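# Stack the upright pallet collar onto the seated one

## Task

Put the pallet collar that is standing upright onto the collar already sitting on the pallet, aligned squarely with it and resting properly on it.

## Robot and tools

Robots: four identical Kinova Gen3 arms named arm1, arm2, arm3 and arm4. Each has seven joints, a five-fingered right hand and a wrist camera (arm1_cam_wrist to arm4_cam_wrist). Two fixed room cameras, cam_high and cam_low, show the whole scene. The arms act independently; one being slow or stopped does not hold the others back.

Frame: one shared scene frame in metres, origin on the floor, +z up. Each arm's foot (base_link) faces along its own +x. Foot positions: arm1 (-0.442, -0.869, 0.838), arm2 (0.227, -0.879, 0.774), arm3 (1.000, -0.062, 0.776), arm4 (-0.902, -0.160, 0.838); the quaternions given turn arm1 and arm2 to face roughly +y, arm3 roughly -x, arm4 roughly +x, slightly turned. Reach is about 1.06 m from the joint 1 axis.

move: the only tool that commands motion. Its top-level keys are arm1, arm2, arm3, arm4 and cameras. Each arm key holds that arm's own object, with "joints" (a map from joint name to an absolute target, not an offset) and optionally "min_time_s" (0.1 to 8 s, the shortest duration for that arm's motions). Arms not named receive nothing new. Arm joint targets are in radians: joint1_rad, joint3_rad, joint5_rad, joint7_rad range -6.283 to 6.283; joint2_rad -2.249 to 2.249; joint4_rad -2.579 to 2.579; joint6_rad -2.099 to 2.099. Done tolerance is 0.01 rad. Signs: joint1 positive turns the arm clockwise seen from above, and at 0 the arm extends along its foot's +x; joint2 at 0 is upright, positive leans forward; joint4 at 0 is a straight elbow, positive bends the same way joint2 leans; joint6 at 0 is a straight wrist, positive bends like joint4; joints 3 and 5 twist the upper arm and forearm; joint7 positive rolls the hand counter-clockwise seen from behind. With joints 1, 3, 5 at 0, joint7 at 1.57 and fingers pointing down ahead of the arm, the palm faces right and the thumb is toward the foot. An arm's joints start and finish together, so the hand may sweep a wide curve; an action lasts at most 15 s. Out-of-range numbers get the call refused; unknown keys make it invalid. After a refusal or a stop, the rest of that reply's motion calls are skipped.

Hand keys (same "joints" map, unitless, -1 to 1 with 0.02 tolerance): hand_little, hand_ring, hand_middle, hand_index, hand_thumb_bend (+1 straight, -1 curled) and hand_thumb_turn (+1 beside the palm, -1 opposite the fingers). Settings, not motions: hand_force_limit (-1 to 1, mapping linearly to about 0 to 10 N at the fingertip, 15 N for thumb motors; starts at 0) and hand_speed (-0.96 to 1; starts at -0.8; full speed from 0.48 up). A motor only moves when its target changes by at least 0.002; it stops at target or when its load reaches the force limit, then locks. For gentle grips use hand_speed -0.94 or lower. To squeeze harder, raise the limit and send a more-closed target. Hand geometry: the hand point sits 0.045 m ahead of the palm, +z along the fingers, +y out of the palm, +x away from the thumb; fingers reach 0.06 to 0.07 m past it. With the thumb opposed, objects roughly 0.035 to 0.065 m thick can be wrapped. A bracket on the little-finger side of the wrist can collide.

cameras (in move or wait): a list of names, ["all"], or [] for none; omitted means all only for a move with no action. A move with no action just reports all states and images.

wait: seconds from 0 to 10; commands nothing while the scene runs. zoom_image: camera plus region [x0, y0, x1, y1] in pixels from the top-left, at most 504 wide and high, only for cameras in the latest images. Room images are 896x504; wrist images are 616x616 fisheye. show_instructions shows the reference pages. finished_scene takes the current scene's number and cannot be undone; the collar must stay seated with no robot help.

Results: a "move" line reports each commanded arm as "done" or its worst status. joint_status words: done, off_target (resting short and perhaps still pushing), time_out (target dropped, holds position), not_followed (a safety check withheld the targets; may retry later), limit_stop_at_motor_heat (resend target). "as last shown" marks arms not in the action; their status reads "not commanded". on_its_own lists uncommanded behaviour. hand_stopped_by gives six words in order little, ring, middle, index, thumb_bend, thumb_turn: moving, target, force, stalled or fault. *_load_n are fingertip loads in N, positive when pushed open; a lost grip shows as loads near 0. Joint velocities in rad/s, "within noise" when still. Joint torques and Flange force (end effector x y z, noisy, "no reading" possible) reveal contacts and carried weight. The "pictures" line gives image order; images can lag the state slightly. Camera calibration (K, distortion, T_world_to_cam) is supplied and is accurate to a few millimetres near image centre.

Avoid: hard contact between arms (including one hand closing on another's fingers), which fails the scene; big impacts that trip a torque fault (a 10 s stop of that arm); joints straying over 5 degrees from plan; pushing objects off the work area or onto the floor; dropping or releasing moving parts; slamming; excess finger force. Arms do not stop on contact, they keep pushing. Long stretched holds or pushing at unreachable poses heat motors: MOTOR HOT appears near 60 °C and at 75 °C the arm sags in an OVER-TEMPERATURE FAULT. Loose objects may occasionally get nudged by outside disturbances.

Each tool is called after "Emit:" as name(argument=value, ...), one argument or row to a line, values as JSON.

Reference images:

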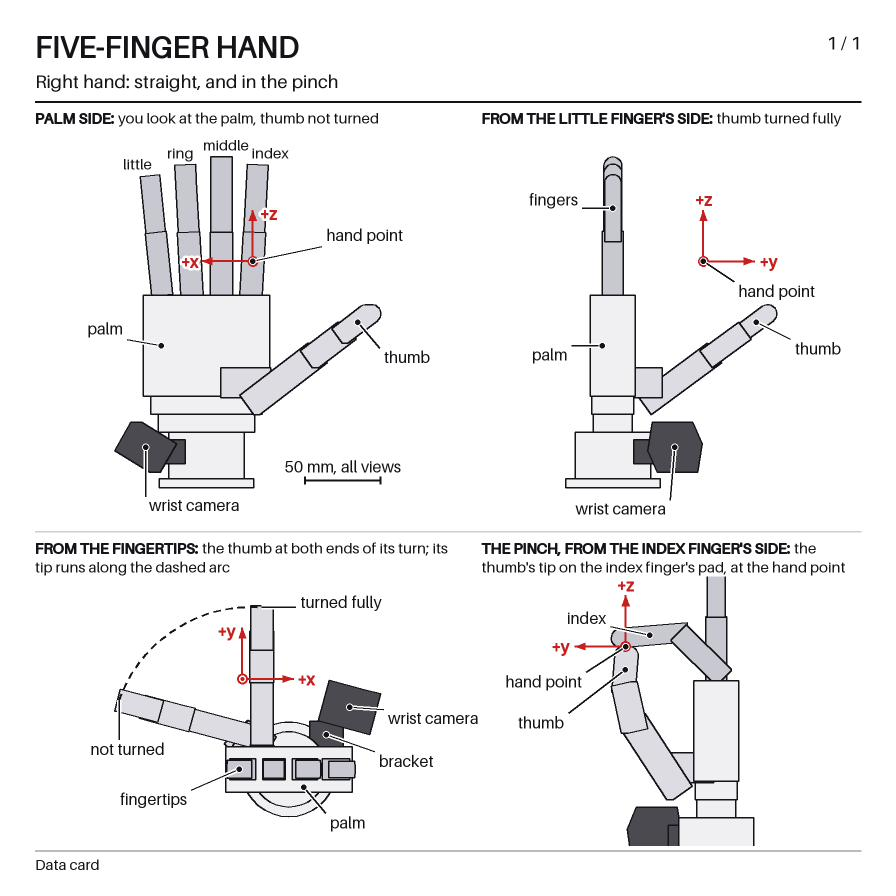

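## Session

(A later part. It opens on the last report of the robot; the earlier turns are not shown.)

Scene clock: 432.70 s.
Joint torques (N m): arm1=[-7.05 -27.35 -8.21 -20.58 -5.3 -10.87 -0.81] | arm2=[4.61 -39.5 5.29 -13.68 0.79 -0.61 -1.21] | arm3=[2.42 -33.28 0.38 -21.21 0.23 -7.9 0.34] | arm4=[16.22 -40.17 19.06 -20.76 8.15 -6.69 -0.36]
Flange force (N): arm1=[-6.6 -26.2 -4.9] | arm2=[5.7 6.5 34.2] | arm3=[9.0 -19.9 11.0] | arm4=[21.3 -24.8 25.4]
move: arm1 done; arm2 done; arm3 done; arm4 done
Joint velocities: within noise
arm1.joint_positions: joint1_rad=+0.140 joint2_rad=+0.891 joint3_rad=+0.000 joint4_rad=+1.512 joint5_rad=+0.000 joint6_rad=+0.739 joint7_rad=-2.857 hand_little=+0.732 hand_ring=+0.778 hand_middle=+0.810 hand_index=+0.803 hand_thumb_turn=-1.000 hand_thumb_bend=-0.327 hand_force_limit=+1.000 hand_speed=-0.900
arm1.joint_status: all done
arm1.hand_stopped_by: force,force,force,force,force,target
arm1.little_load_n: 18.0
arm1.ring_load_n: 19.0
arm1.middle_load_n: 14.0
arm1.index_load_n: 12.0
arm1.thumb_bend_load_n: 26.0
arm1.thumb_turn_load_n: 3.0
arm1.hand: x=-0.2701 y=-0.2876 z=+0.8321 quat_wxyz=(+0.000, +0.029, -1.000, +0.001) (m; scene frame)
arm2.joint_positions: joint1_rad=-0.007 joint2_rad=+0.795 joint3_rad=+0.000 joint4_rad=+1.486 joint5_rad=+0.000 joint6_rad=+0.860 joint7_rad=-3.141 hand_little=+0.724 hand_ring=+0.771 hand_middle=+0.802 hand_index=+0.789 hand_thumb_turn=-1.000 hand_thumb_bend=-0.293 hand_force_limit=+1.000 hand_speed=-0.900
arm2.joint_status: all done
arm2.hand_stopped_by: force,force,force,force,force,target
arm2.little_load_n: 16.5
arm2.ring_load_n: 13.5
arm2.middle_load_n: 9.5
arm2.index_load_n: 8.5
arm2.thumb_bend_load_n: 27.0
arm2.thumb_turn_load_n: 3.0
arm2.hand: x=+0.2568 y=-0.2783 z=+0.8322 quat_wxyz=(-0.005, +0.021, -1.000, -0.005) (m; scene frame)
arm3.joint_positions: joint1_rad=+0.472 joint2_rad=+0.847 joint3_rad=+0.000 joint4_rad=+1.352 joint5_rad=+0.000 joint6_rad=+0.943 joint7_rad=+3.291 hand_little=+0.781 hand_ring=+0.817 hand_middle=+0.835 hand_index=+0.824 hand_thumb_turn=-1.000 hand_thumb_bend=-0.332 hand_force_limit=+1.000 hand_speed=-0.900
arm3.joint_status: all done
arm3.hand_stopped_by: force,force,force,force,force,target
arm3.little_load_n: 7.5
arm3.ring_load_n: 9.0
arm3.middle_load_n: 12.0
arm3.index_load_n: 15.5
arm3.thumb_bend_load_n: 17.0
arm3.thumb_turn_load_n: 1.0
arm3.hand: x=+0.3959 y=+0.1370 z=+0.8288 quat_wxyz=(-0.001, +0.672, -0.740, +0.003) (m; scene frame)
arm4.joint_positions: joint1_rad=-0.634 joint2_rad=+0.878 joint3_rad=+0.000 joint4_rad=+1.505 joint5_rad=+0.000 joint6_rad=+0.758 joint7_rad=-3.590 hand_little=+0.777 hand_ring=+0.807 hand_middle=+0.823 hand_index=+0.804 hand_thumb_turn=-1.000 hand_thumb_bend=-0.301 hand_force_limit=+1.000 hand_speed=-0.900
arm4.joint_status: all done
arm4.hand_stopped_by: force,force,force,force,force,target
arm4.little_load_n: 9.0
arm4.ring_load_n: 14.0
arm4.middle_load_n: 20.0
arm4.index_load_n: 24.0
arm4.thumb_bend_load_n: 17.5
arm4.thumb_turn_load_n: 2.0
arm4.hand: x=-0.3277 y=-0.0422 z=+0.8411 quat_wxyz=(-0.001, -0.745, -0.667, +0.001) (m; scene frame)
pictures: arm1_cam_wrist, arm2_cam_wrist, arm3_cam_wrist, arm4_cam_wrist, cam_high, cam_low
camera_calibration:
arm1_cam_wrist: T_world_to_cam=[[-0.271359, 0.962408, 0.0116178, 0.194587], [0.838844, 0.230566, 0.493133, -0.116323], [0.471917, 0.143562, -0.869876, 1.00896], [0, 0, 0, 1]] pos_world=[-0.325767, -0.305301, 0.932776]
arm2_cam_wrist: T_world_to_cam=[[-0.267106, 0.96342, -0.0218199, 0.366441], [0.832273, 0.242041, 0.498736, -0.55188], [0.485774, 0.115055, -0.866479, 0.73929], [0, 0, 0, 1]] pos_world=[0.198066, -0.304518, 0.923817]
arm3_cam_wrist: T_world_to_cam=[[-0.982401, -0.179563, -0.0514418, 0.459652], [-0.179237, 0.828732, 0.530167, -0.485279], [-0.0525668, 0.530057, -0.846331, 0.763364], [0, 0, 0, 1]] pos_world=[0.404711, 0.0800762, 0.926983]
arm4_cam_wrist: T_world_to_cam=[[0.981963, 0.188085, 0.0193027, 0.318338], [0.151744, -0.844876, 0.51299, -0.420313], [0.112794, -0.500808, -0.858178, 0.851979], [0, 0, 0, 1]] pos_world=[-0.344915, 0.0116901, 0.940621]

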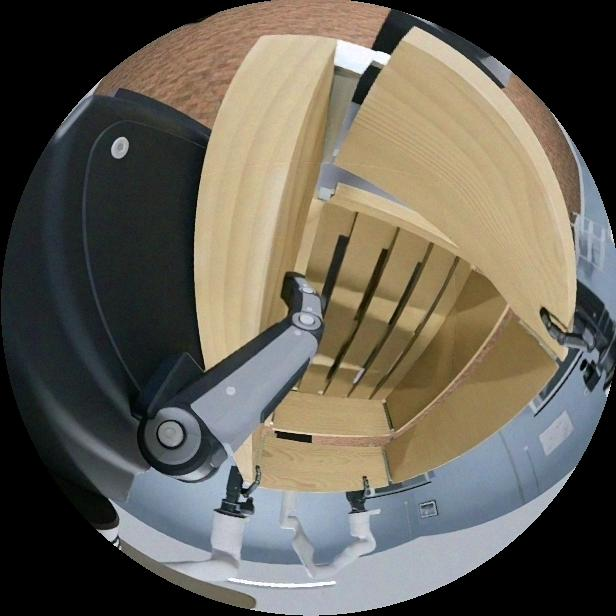

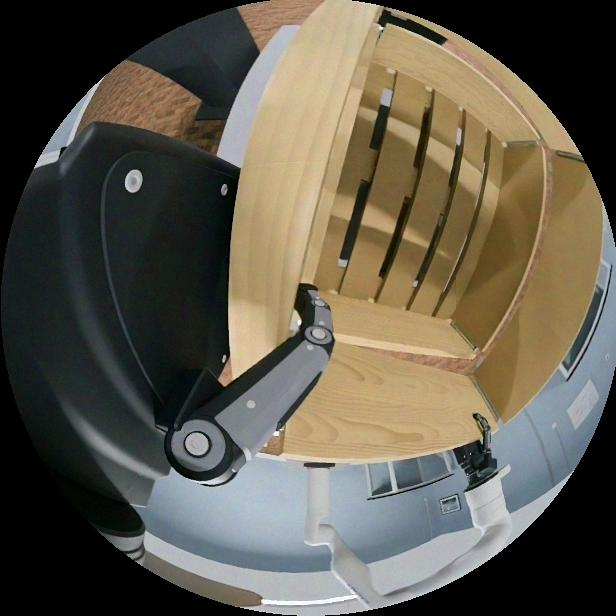

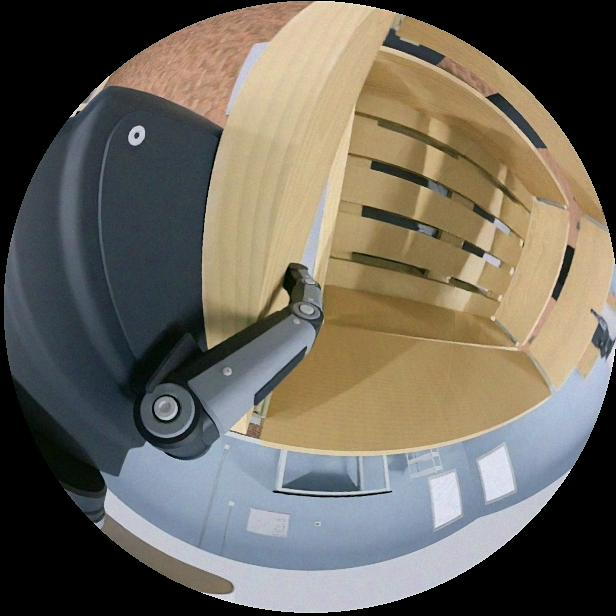

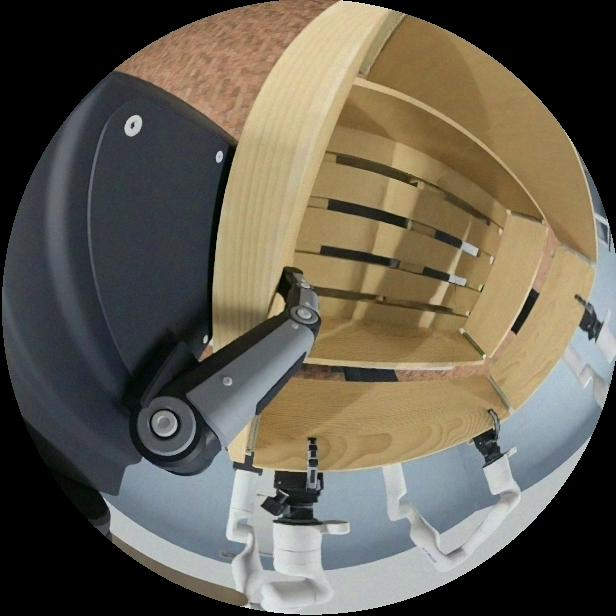

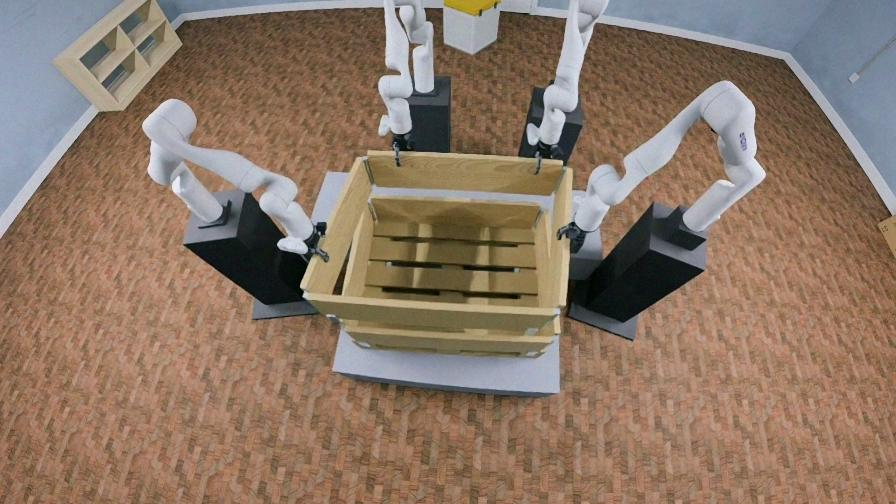

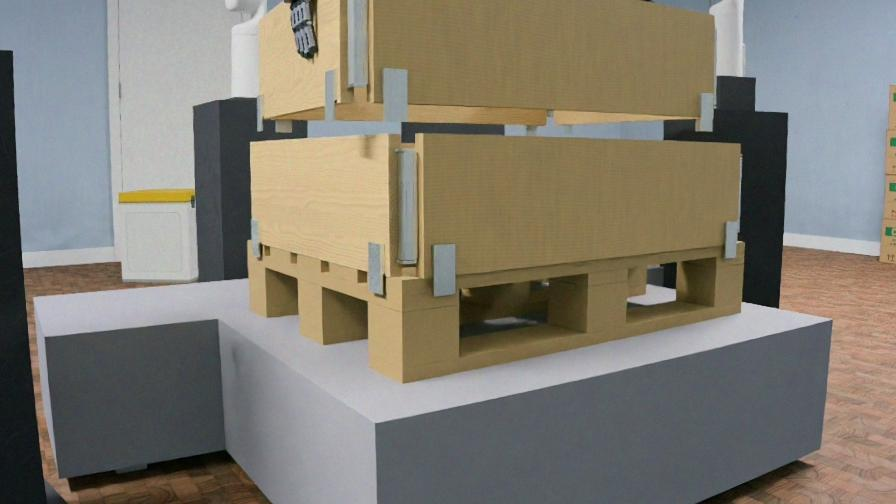

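Emit:
move(
  arm1={"joints":{"joint1_rad":0.1908,"joint2_rad":0.8965,"joint4_rad":1.4931,"joint6_rad":0.7520,"joint7_rad":-2.7851},"min_time_s":3},
  arm2={"joints":{"joint1_rad":0.0434,"joint2_rad":0.8031,"joint4_rad":1.4776,"joint6_rad":0.8609,"joint7_rad":-3.0690},"min_time_s":3},
  arm3={"joints":{"joint1_rad":0.4791,"joint2_rad":0.8954,"joint4_rad":1.2388,"joint6_rad":1.0073,"joint7_rad":3.4082},"min_time_s":3},
  arm4={"joints":{"joint1_rad":-0.6325,"joint2_rad":0.8576,"joint4_rad":1.5563,"joint6_rad":0.7277,"joint7_rad":-3.4775},"min_time_s":3},
  cameras=["all"],
)

Scene clock: 444.03 s.
Joint torques (N m): arm1=[-7.05 -34.21 -7.67 -17.55 -4.53 -6.33 -0.29] | arm2=[5.62 -29.89 6.77 -11.51 2.3 -1.92 -0.76] | arm3=[0.29 -39.31 -1.81 -23.36 -1.28 -7.66 0.06] | arm4=[10.42 -35.44 12.2 -20.81 4.85 -8.14 -0.58]
Flange force (N): arm1=[-8.4 -15.1 15.1] | arm2=[8.5 1.4 14.6] | arm3=[7.1 -20.0 19.6] | arm4=[12.7 -22.7 15.4]
move: arm1 done; arm2 done; arm3 done; arm4 done
Joint velocities: within noise
arm1.joint_positions: joint1_rad=+0.191 joint2_rad=+0.897 joint3_rad=+0.000 joint4_rad=+1.493 joint5_rad=+0.000 joint6_rad=+0.752 joint7_rad=-2.785 hand_little=+0.732 hand_ring=+0.778 hand_middle=+0.810 hand_index=+0.803 hand_thumb_turn=-1.000 hand_thumb_bend=-0.327 hand_force_limit=+1.000 hand_speed=-0.900
arm1.joint_status: all done
arm1.hand_stopped_by: force,force,force,force,force,target
arm1.little_load_n: 13.5
arm1.ring_load_n: 16.0
arm1.middle_load_n: 13.0
arm1.index_load_n: 13.5
arm1.thumb_bend_load_n: 26.0
arm1.thumb_turn_load_n: 5.5
arm1.hand: x=-0.2443 y=-0.2907 z=+0.8331 quat_wxyz=(+0.000, +0.040, -0.999, +0.001) (m; scene frame)
arm2.joint_positions: joint1_rad=+0.043 joint2_rad=+0.803 joint3_rad=+0.000 joint4_rad=+1.478 joint5_rad=+0.000 joint6_rad=+0.861 joint7_rad=-3.069 hand_little=+0.724 hand_ring=+0.771 hand_middle=+0.802 hand_index=+0.789 hand_thumb_turn=-1.000 hand_thumb_bend=-0.293 hand_force_limit=+1.000 hand_speed=-0.900
arm2.joint_status: all done
arm2.hand_stopped_by: force,force,force,force,force,target
arm2.little_load_n: 12.0
arm2.ring_load_n: 11.0
arm2.middle_load_n: 9.5
arm2.index_load_n: 11.0
arm2.thumb_bend_load_n: 26.0
arm2.thumb_turn_load_n: 6.0
arm2.hand: x=+0.2826 y=-0.2761 z=+0.8302 quat_wxyz=(-0.005, +0.032, -0.999, -0.005) (m; scene frame)
arm3.joint_positions: joint1_rad=+0.479 joint2_rad=+0.895 joint3_rad=+0.000 joint4_rad=+1.239 joint5_rad=+0.000 joint6_rad=+1.007 joint7_rad=+3.408 hand_little=+0.781 hand_ring=+0.817 hand_middle=+0.835 hand_index=+0.824 hand_thumb_turn=-1.000 hand_thumb_bend=-0.332 hand_force_limit=+1.000 hand_speed=-0.900
arm3.joint_status: all done
arm3.hand_stopped_by: force,force,force,force,force,target
arm3.little_load_n: 11.0
arm3.ring_load_n: 10.0
arm3.middle_load_n: 11.0
arm3.index_load_n: 12.5
arm3.thumb_bend_load_n: 17.0
arm3.thumb_turn_load_n: -0.5
arm3.hand: x=+0.3696 y=+0.1404 z=+0.8297 quat_wxyz=(-0.001, +0.712, -0.702, +0.003) (m; scene frame)
arm4.joint_positions: joint1_rad=-0.632 joint2_rad=+0.858 joint3_rad=+0.000 joint4_rad=+1.556 joint5_rad=+0.000 joint6_rad=+0.728 joint7_rad=-3.477 hand_little=+0.777 hand_ring=+0.807 hand_middle=+0.823 hand_index=+0.804 hand_thumb_turn=-1.000 hand_thumb_bend=-0.301 hand_force_limit=+1.000 hand_speed=-0.900
arm4.joint_status: all done
arm4.hand_stopped_by: force,force,force,force,force,target
arm4.little_load_n: 12.0
arm4.ring_load_n: 15.0
arm4.middle_load_n: 18.0
arm4.index_load_n: 20.0
arm4.thumb_bend_load_n: 20.5
arm4.thumb_turn_load_n: 1.5
arm4.hand: x=-0.3356 y=-0.0409 z=+0.8411 quat_wxyz=(-0.001, -0.707, -0.707, +0.001) (m; scene frame)
pictures: arm1_cam_wrist, arm2_cam_wrist, arm3_cam_wrist, arm4_cam_wrist, cam_high, cam_low
camera_calibration:
arm1_cam_wrist: T_world_to_cam=[[-0.292059, 0.95633, 0.0116157, 0.197686], [0.8337, 0.248619, 0.493085, -0.1337], [0.468664, 0.153694, -0.869904, 1.00028], [0, 0, 0, 1]] pos_world=[-0.299592, -0.30955, 0.933776]
arm2_cam_wrist: T_world_to_cam=[[-0.287816, 0.95743, -0.022143, 0.375667], [0.826726, 0.260063, 0.498891, -0.566417], [0.483412, 0.125283, -0.866382, 0.728224], [0, 0, 0, 1]] pos_world=[0.224363, -0.303604, 0.921819]
arm3_cam_wrist: T_world_to_cam=[[-0.956626, -0.286825, -0.0509636, 0.439664], [-0.269351, 0.804206, 0.529814, -0.45626], [-0.110979, 0.520561, -0.846581, 0.784029], [0, 0, 0, 1]] pos_world=[0.384711, 0.0848991, 0.927884]
arm4_cam_wrist: T_world_to_cam=[[0.955245, 0.295201, 0.0190561, 0.321404], [0.244078, -0.822933, 0.513036, -0.386129], [0.167131, -0.485424, -0.858155, 0.872393], [0, 0, 0, 1]] pos_world=[-0.358578, 0.0108438, 0.940622]

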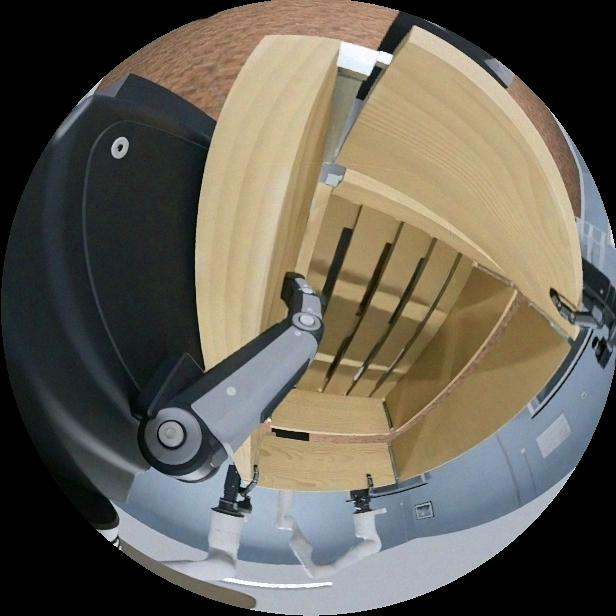

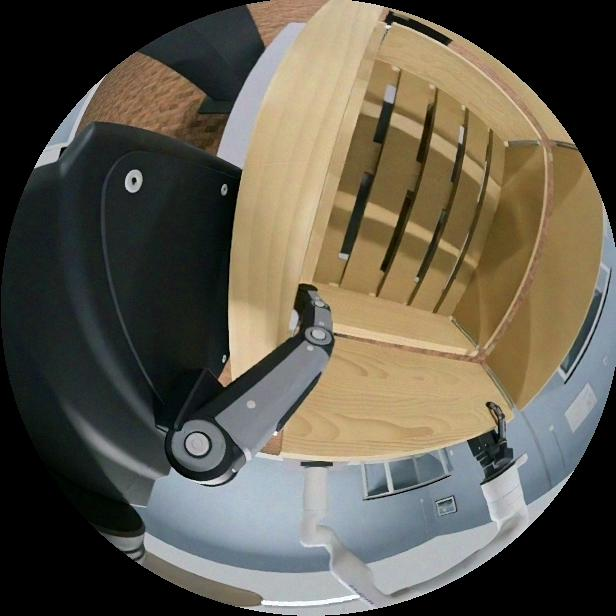

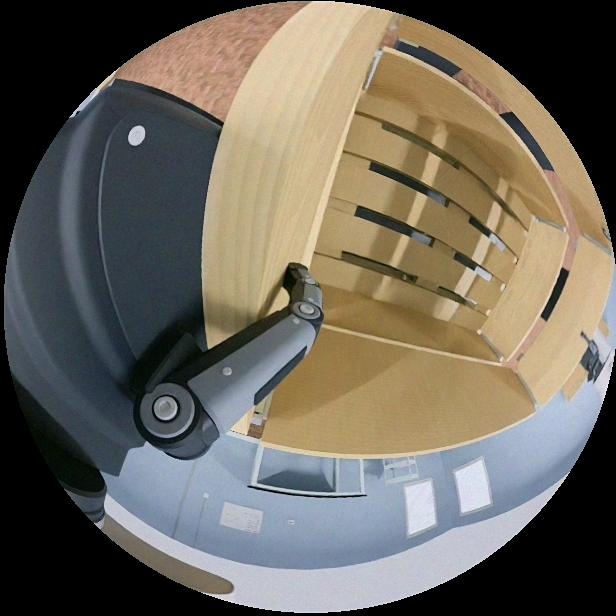

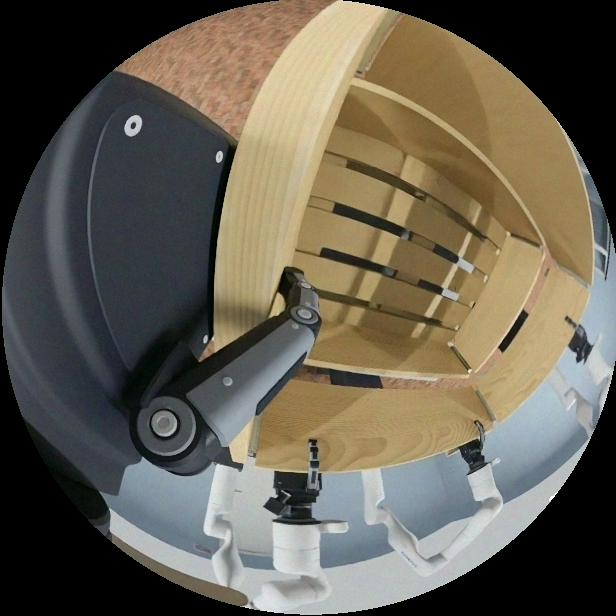

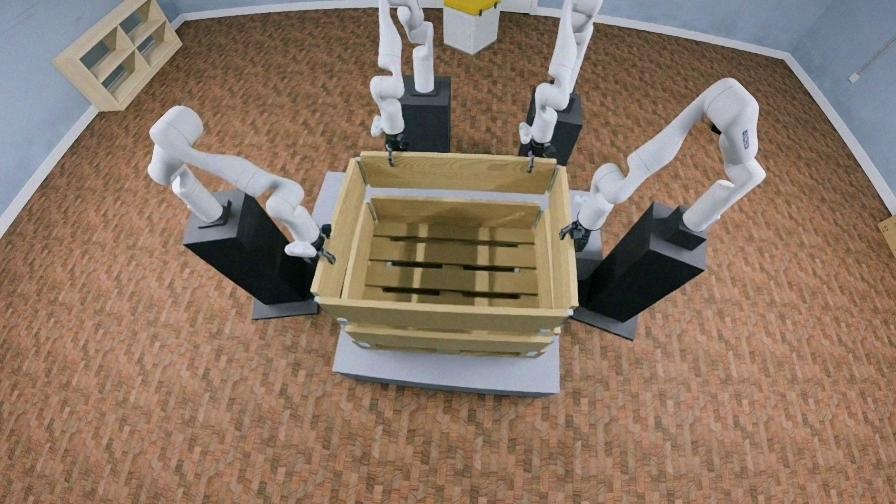

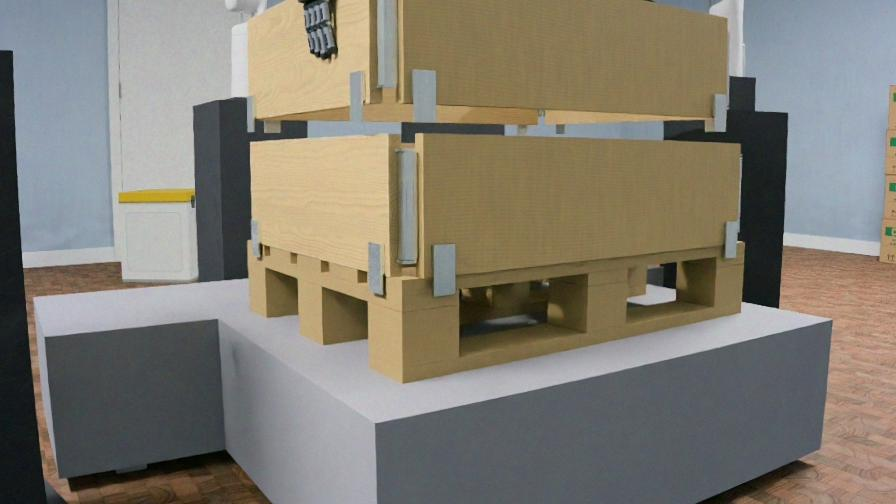

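Emit:
zoom_image(
  camera="cam_low",
  region=[330, 0, 480, 310],
)

Emit:
zoom_image(
  camera="cam_low",
  region=[220, 60, 320, 280],
)

Emit:
zoom_image(
  camera="cam_low",
  region=[670, 0, 790, 280],
)

Scaled by 1.626 from the camera's 896x504 image, which has a finer 1280x720 frame.

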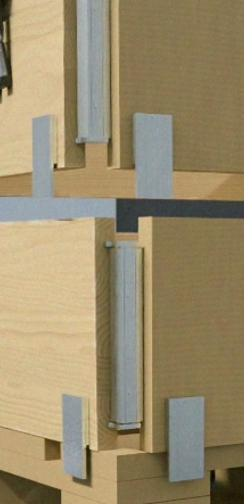

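Scaled by 2.291 from the camera's 896x504 image, which has a finer 1280x720 frame.

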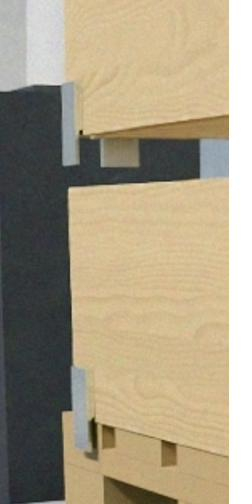

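Scaled by 1.800 from the camera's 896x504 image, which has a finer 1280x720 frame.

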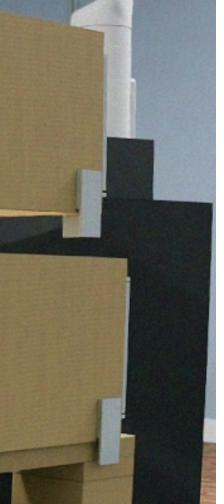

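Emit:
zoom_image(
  camera="cam_low",
  region=[700, 60, 760, 180],
)

Emit:
zoom_image(
  camera="cam_low",
  region=[360, 60, 440, 180],
)

Emit:
zoom_image(
  camera="cam_low",
  region=[230, 60, 290, 180],
)

Emit:
zoom_image(
  camera="cam_low",
  region=[700, 150, 760, 270],
)

Emit:
zoom_image(
  camera="cam_low",
  region=[360, 180, 440, 300],
)

Emit:
zoom_image(
  camera="cam_low",
  region=[230, 0, 290, 120],
)

Scaled by 4.200 from the camera's 896x504 image, which has a finer 1280x720 frame.

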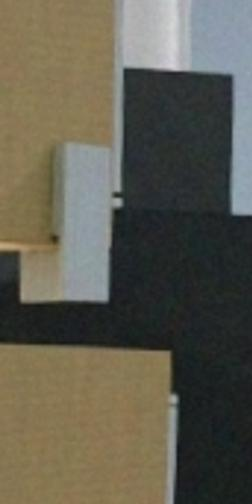

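Scaled by 4.200 from the camera's 896x504 image, which has a finer 1280x720 frame.

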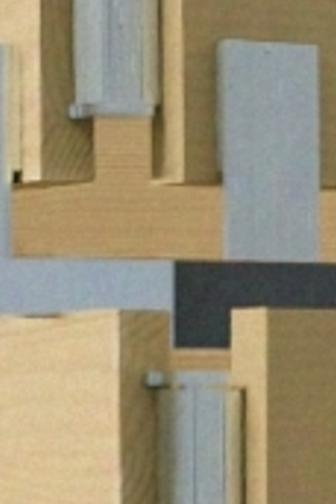

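Scaled by 4.200 from the camera's 896x504 image, which has a finer 1280x720 frame.

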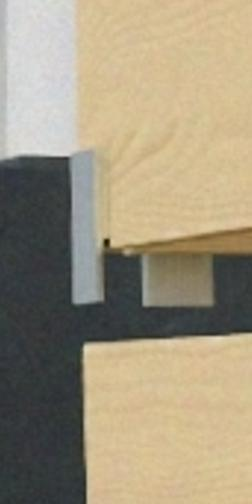

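Scaled by 4.200 from the camera's 896x504 image, which has a finer 1280x720 frame.

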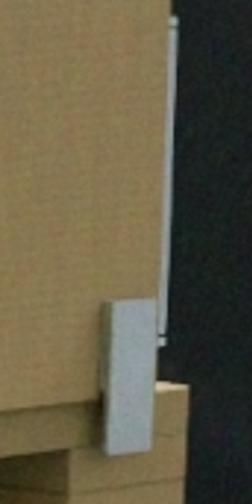

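Scaled by 4.200 from the camera's 896x504 image, which has a finer 1280x720 frame.

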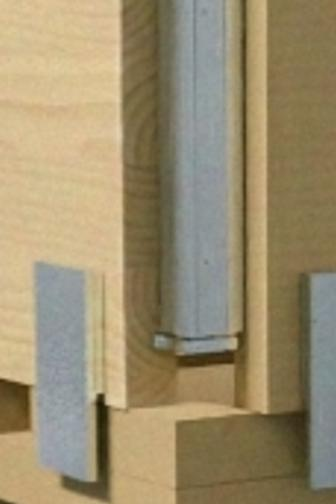

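Scaled by 4.200 from the camera's 896x504 image, which has a finer 1280x720 frame.

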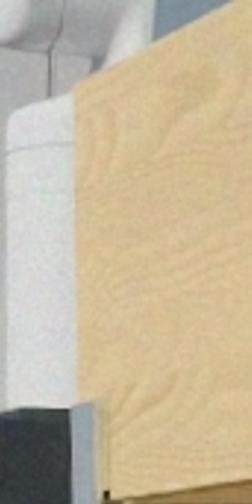

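Emit:
zoom_image(
  camera="cam_high",
  region=[300, 270, 400, 360],
)

Emit:
zoom_image(
  camera="cam_high",
  region=[500, 270, 600, 360],
)

Emit:
zoom_image(
  camera="cam_high",
  region=[330, 130, 430, 220],
)

Emit:
zoom_image(
  camera="cam_high",
  region=[500, 140, 600, 230],
)

Scaled by 5.040 from the camera's 896x504 image, which has a finer 1280x720 frame.

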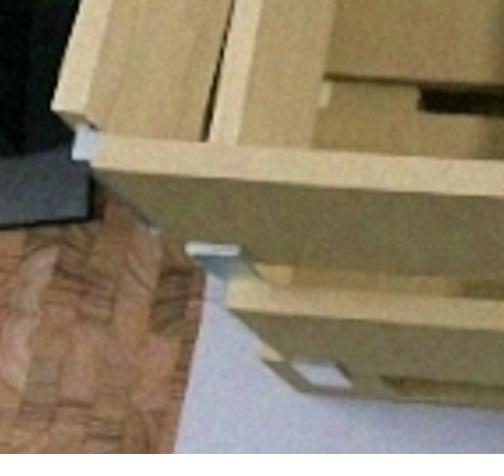

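Scaled by 5.040 from the camera's 896x504 image, which has a finer 1280x720 frame.

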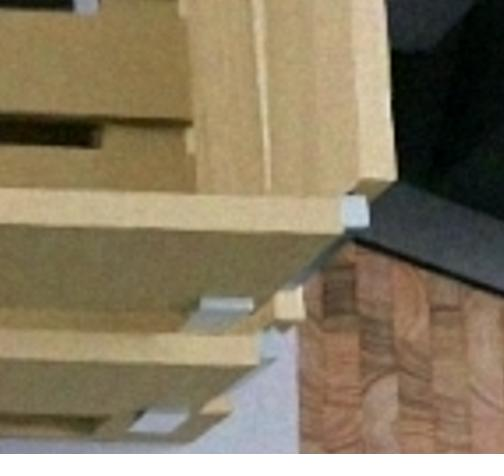

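Scaled by 5.040 from the camera's 896x504 image, which has a finer 1280x720 frame.

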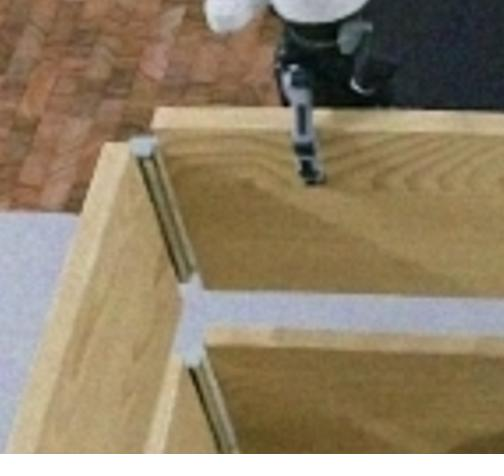

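Scaled by 5.040 from the camera's 896x504 image, which has a finer 1280x720 frame.

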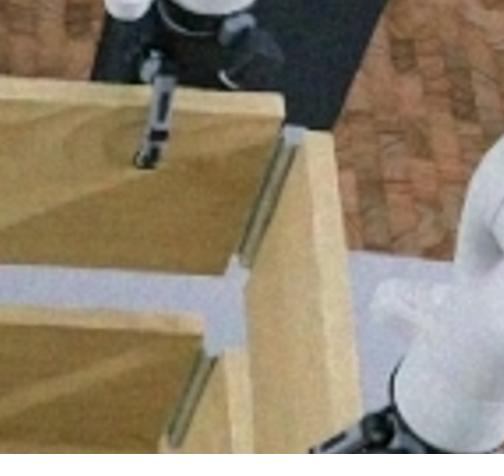

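Emit:
move(
  arm1={"joints":{"joint1_rad":0.1812,"joint2_rad":0.9230,"joint4_rad":1.4264,"joint6_rad":0.7922,"joint7_rad":-2.8034},"min_time_s":3},
  arm2={"joints":{"joint1_rad":0.0419,"joint2_rad":0.8271,"joint4_rad":1.4230,"joint6_rad":0.8914,"joint7_rad":-3.0792},"min_time_s":3},
  arm3={"joints":{"joint1_rad":0.4929,"joint2_rad":0.9366,"joint4_rad":1.1468,"joint6_rad":1.0582,"joint7_rad":3.4622},"min_time_s":3},
  arm4={"joints":{"joint1_rad":-0.6725,"joint2_rad":0.8456,"joint4_rad":1.5867,"joint6_rad":0.7093,"joint7_rad":-3.4773},"min_time_s":3},
  cameras=["cam_high","cam_low"],
)

Emit:
zoom_image(
  camera="cam_low",
  region=[690, 60, 770, 180],
)

Emit:
zoom_image(
  camera="cam_low",
  region=[360, 60, 440, 180],
)

Emit:
zoom_image(
  camera="cam_low",
  region=[220, 60, 300, 180],
)

Emit:
zoom_image(
  camera="cam_high",
  region=[300, 270, 400, 360],
)

Emit:
zoom_image(
  camera="cam_high",
  region=[500, 270, 600, 360],
)

Emit:
zoom_image(
  camera="cam_high",
  region=[330, 140, 430, 230],
)

Emit:
zoom_image(
  camera="cam_high",
  region=[500, 140, 600, 230],
)

Scene clock: 470.30 s.
Joint torques (N m): arm1=[-5.03 -32.98 -5.46 -14.97 -3.75 -4.79 -0.36] | arm2=[5.53 -31.81 6.74 -13.24 2.37 -2.65 -0.69] | arm3=[0.53 -38.35 -1.71 -20.62 -1.27 -5.93 -0.01] | arm4=[7.19 -33.82 8.46 -17.32 3.37 -6.16 -0.49]
Flange force (N): arm1=[-6.8 -9.2 14.0] | arm2=[8.5 -0.9 15.9] | arm3=[6.7 -14.9 18.4] | arm4=[9.2 -14.4 16.3]
move: arm1 done; arm2 done; arm3 done; arm4 done
Joint velocities: within noise
arm1.joint_positions: joint1_rad=+0.181 joint2_rad=+0.923 joint3_rad=+0.000 joint4_rad=+1.426 joint5_rad=+0.000 joint6_rad=+0.792 joint7_rad=-2.803 hand_little=+0.732 hand_ring=+0.778 hand_middle=+0.810 hand_index=+0.803 hand_thumb_turn=-1.000 hand_thumb_bend=-0.327 hand_force_limit=+1.000 hand_speed=-0.900
arm1.joint_status: all done
arm1.hand_stopped_by: force,force,force,force,force,target
arm1.little_load_n: 12.5
arm1.ring_load_n: 15.5
arm1.middle_load_n: 12.5
arm1.index_load_n: 12.5
arm1.thumb_bend_load_n: 27.0
arm1.thumb_turn_load_n: 6.0
arm1.hand: x=-0.2445 y=-0.2740 z=+0.8331 quat_wxyz=(+0.000, +0.036, -0.999, +0.001) (m; scene frame)
arm2.joint_positions: joint1_rad=+0.042 joint2_rad=+0.827 joint3_rad=+0.000 joint4_rad=+1.423 joint5_rad=+0.000 joint6_rad=+0.891 joint7_rad=-3.079 hand_little=+0.724 hand_ring=+0.771 hand_middle=+0.802 hand_index=+0.789 hand_thumb_turn=-1.000 hand_thumb_bend=-0.293 hand_force_limit=+1.000 hand_speed=-0.900
arm2.joint_status: all done
arm2.hand_stopped_by: force,force,force,force,force,target
arm2.little_load_n: 12.0
arm2.ring_load_n: 11.5
arm2.middle_load_n: 10.0
arm2.index_load_n: 11.5
arm2.thumb_bend_load_n: 25.5
arm2.thumb_turn_load_n: 5.5
arm2.hand: x=+0.2824 y=-0.2631 z=+0.8304 quat_wxyz=(-0.005, +0.028, -1.000, -0.005) (m; scene frame)
arm3.joint_positions: joint1_rad=+0.493 joint2_rad=+0.937 joint3_rad=+0.000 joint4_rad=+1.147 joint5_rad=+0.000 joint6_rad=+1.058 joint7_rad=+3.462 hand_little=+0.781 hand_ring=+0.817 hand_middle=+0.835 hand_index=+0.824 hand_thumb_turn=-1.000 hand_thumb_bend=-0.332 hand_force_limit=+1.000 hand_speed=-0.900
arm3.joint_status: all done
arm3.hand_stopped_by: force,force,force,force,force,target
arm3.little_load_n: 10.5
arm3.ring_load_n: 9.0
arm3.middle_load_n: 10.0
arm3.index_load_n: 12.0
arm3.thumb_bend_load_n: 17.0
arm3.thumb_turn_load_n: -0.5
arm3.hand: x=+0.3529 y=+0.1507 z=+0.8295 quat_wxyz=(-0.001, +0.726, -0.688, +0.003) (m; scene frame)
arm4.joint_positions: joint1_rad=-0.673 joint2_rad=+0.846 joint3_rad=+0.000 joint4_rad=+1.587 joint5_rad=+0.000 joint6_rad=+0.709 joint7_rad=-3.477 hand_little=+0.777 hand_ring=+0.807 hand_middle=+0.823 hand_index=+0.804 hand_thumb_turn=-1.000 hand_thumb_bend=-0.301 hand_force_limit=+1.000 hand_speed=-0.900
arm4.joint_status: all done
arm4.hand_stopped_by: force,force,force,force,force,target
arm4.little_load_n: 9.5
arm4.ring_load_n: 13.0
arm4.middle_load_n: 16.5
arm4.index_load_n: 18.0
arm4.thumb_bend_load_n: 23.0
arm4.thumb_turn_load_n: 2.0
arm4.hand: x=-0.3480 y=-0.0211 z=+0.8411 quat_wxyz=(-0.001, -0.693, -0.721, +0.001) (m; scene frame)
pictures: cam_high, cam_low

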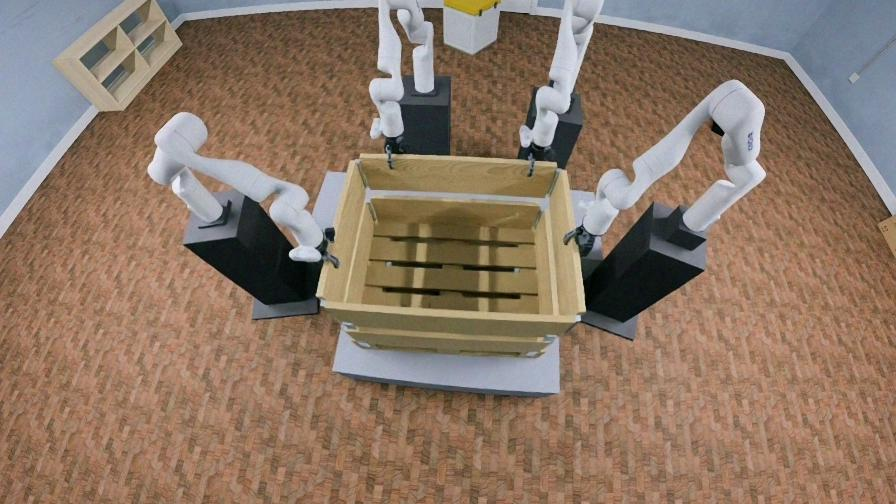

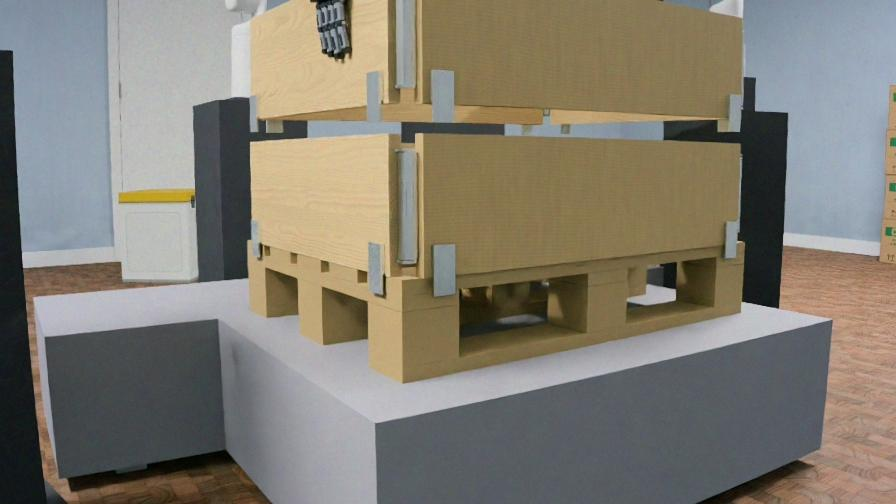

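Scaled by 4.200 from the camera's 896x504 image, which has a finer 1280x720 frame.

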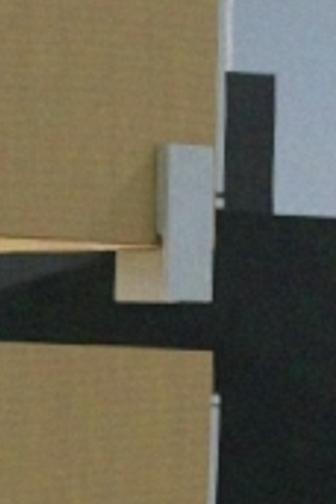

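Scaled by 4.200 from the camera's 896x504 image, which has a finer 1280x720 frame.

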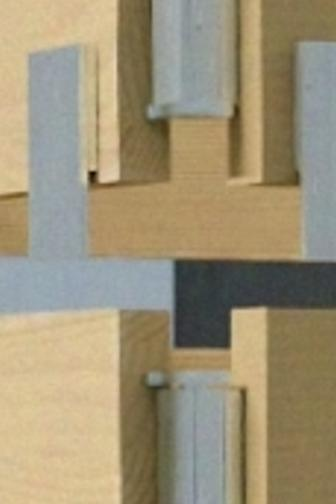

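Scaled by 4.200 from the camera's 896x504 image, which has a finer 1280x720 frame.

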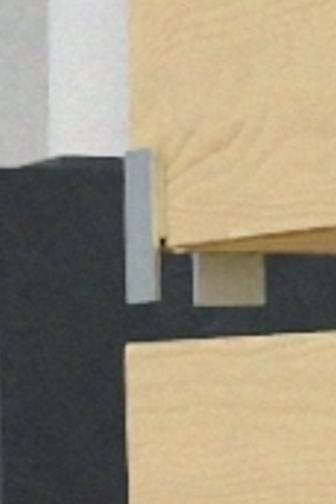

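Scaled by 5.040 from the camera's 896x504 image, which has a finer 1280x720 frame.

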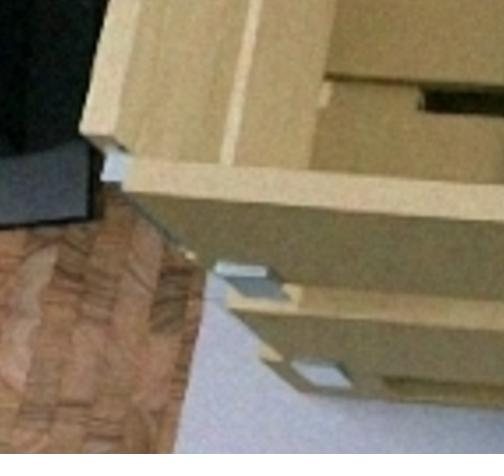

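Scaled by 5.040 from the camera's 896x504 image, which has a finer 1280x720 frame.

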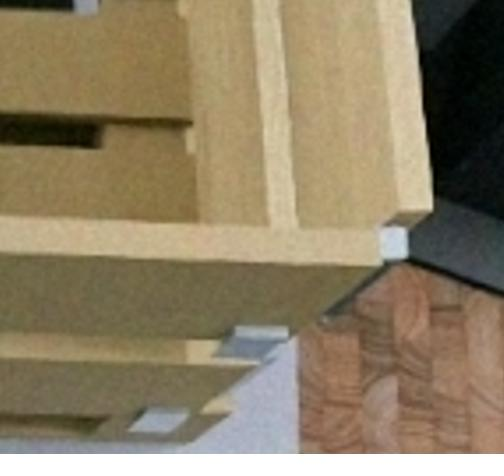

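Scaled by 5.040 from the camera's 896x504 image, which has a finer 1280x720 frame.

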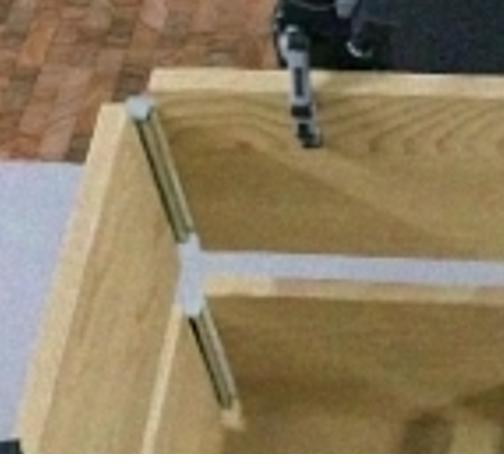

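Scaled by 5.040 from the camera's 896x504 image, which has a finer 1280x720 frame.

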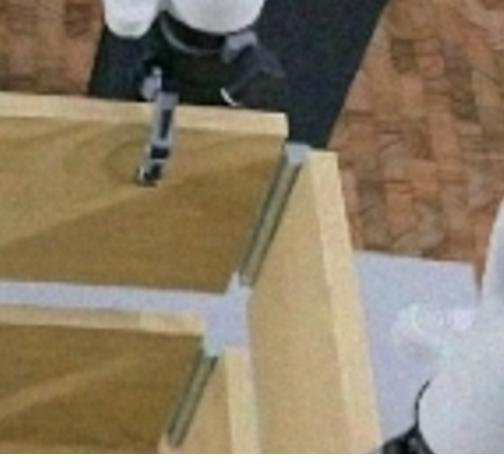

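Emit:
zoom_image(
  camera="cam_low",
  region=[360, 230, 400, 300],
)

Emit:
zoom_image(
  camera="cam_low",
  region=[360, 60, 400, 130],
)

Emit:
zoom_image(
  camera="cam_low",
  region=[425, 60, 465, 130],
)

Scaled by 7.200 from the camera's 896x504 image, which has a finer 1280x720 frame.

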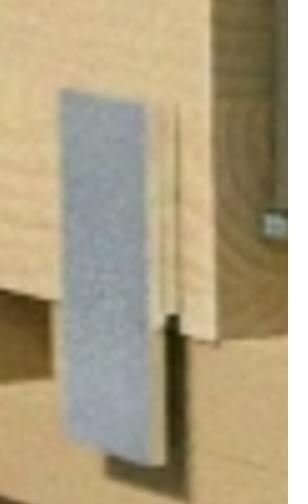

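Scaled by 7.200 from the camera's 896x504 image, which has a finer 1280x720 frame.

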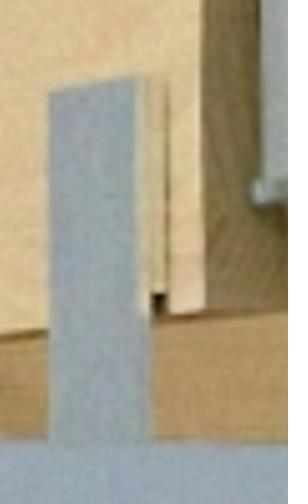

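Scaled by 7.200 from the camera's 896x504 image, which has a finer 1280x720 frame.

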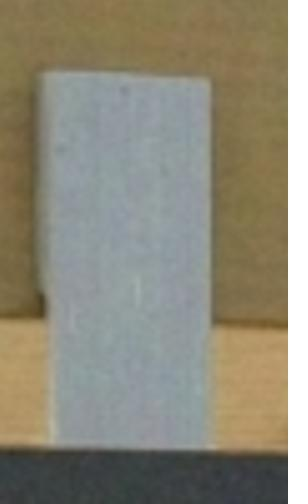

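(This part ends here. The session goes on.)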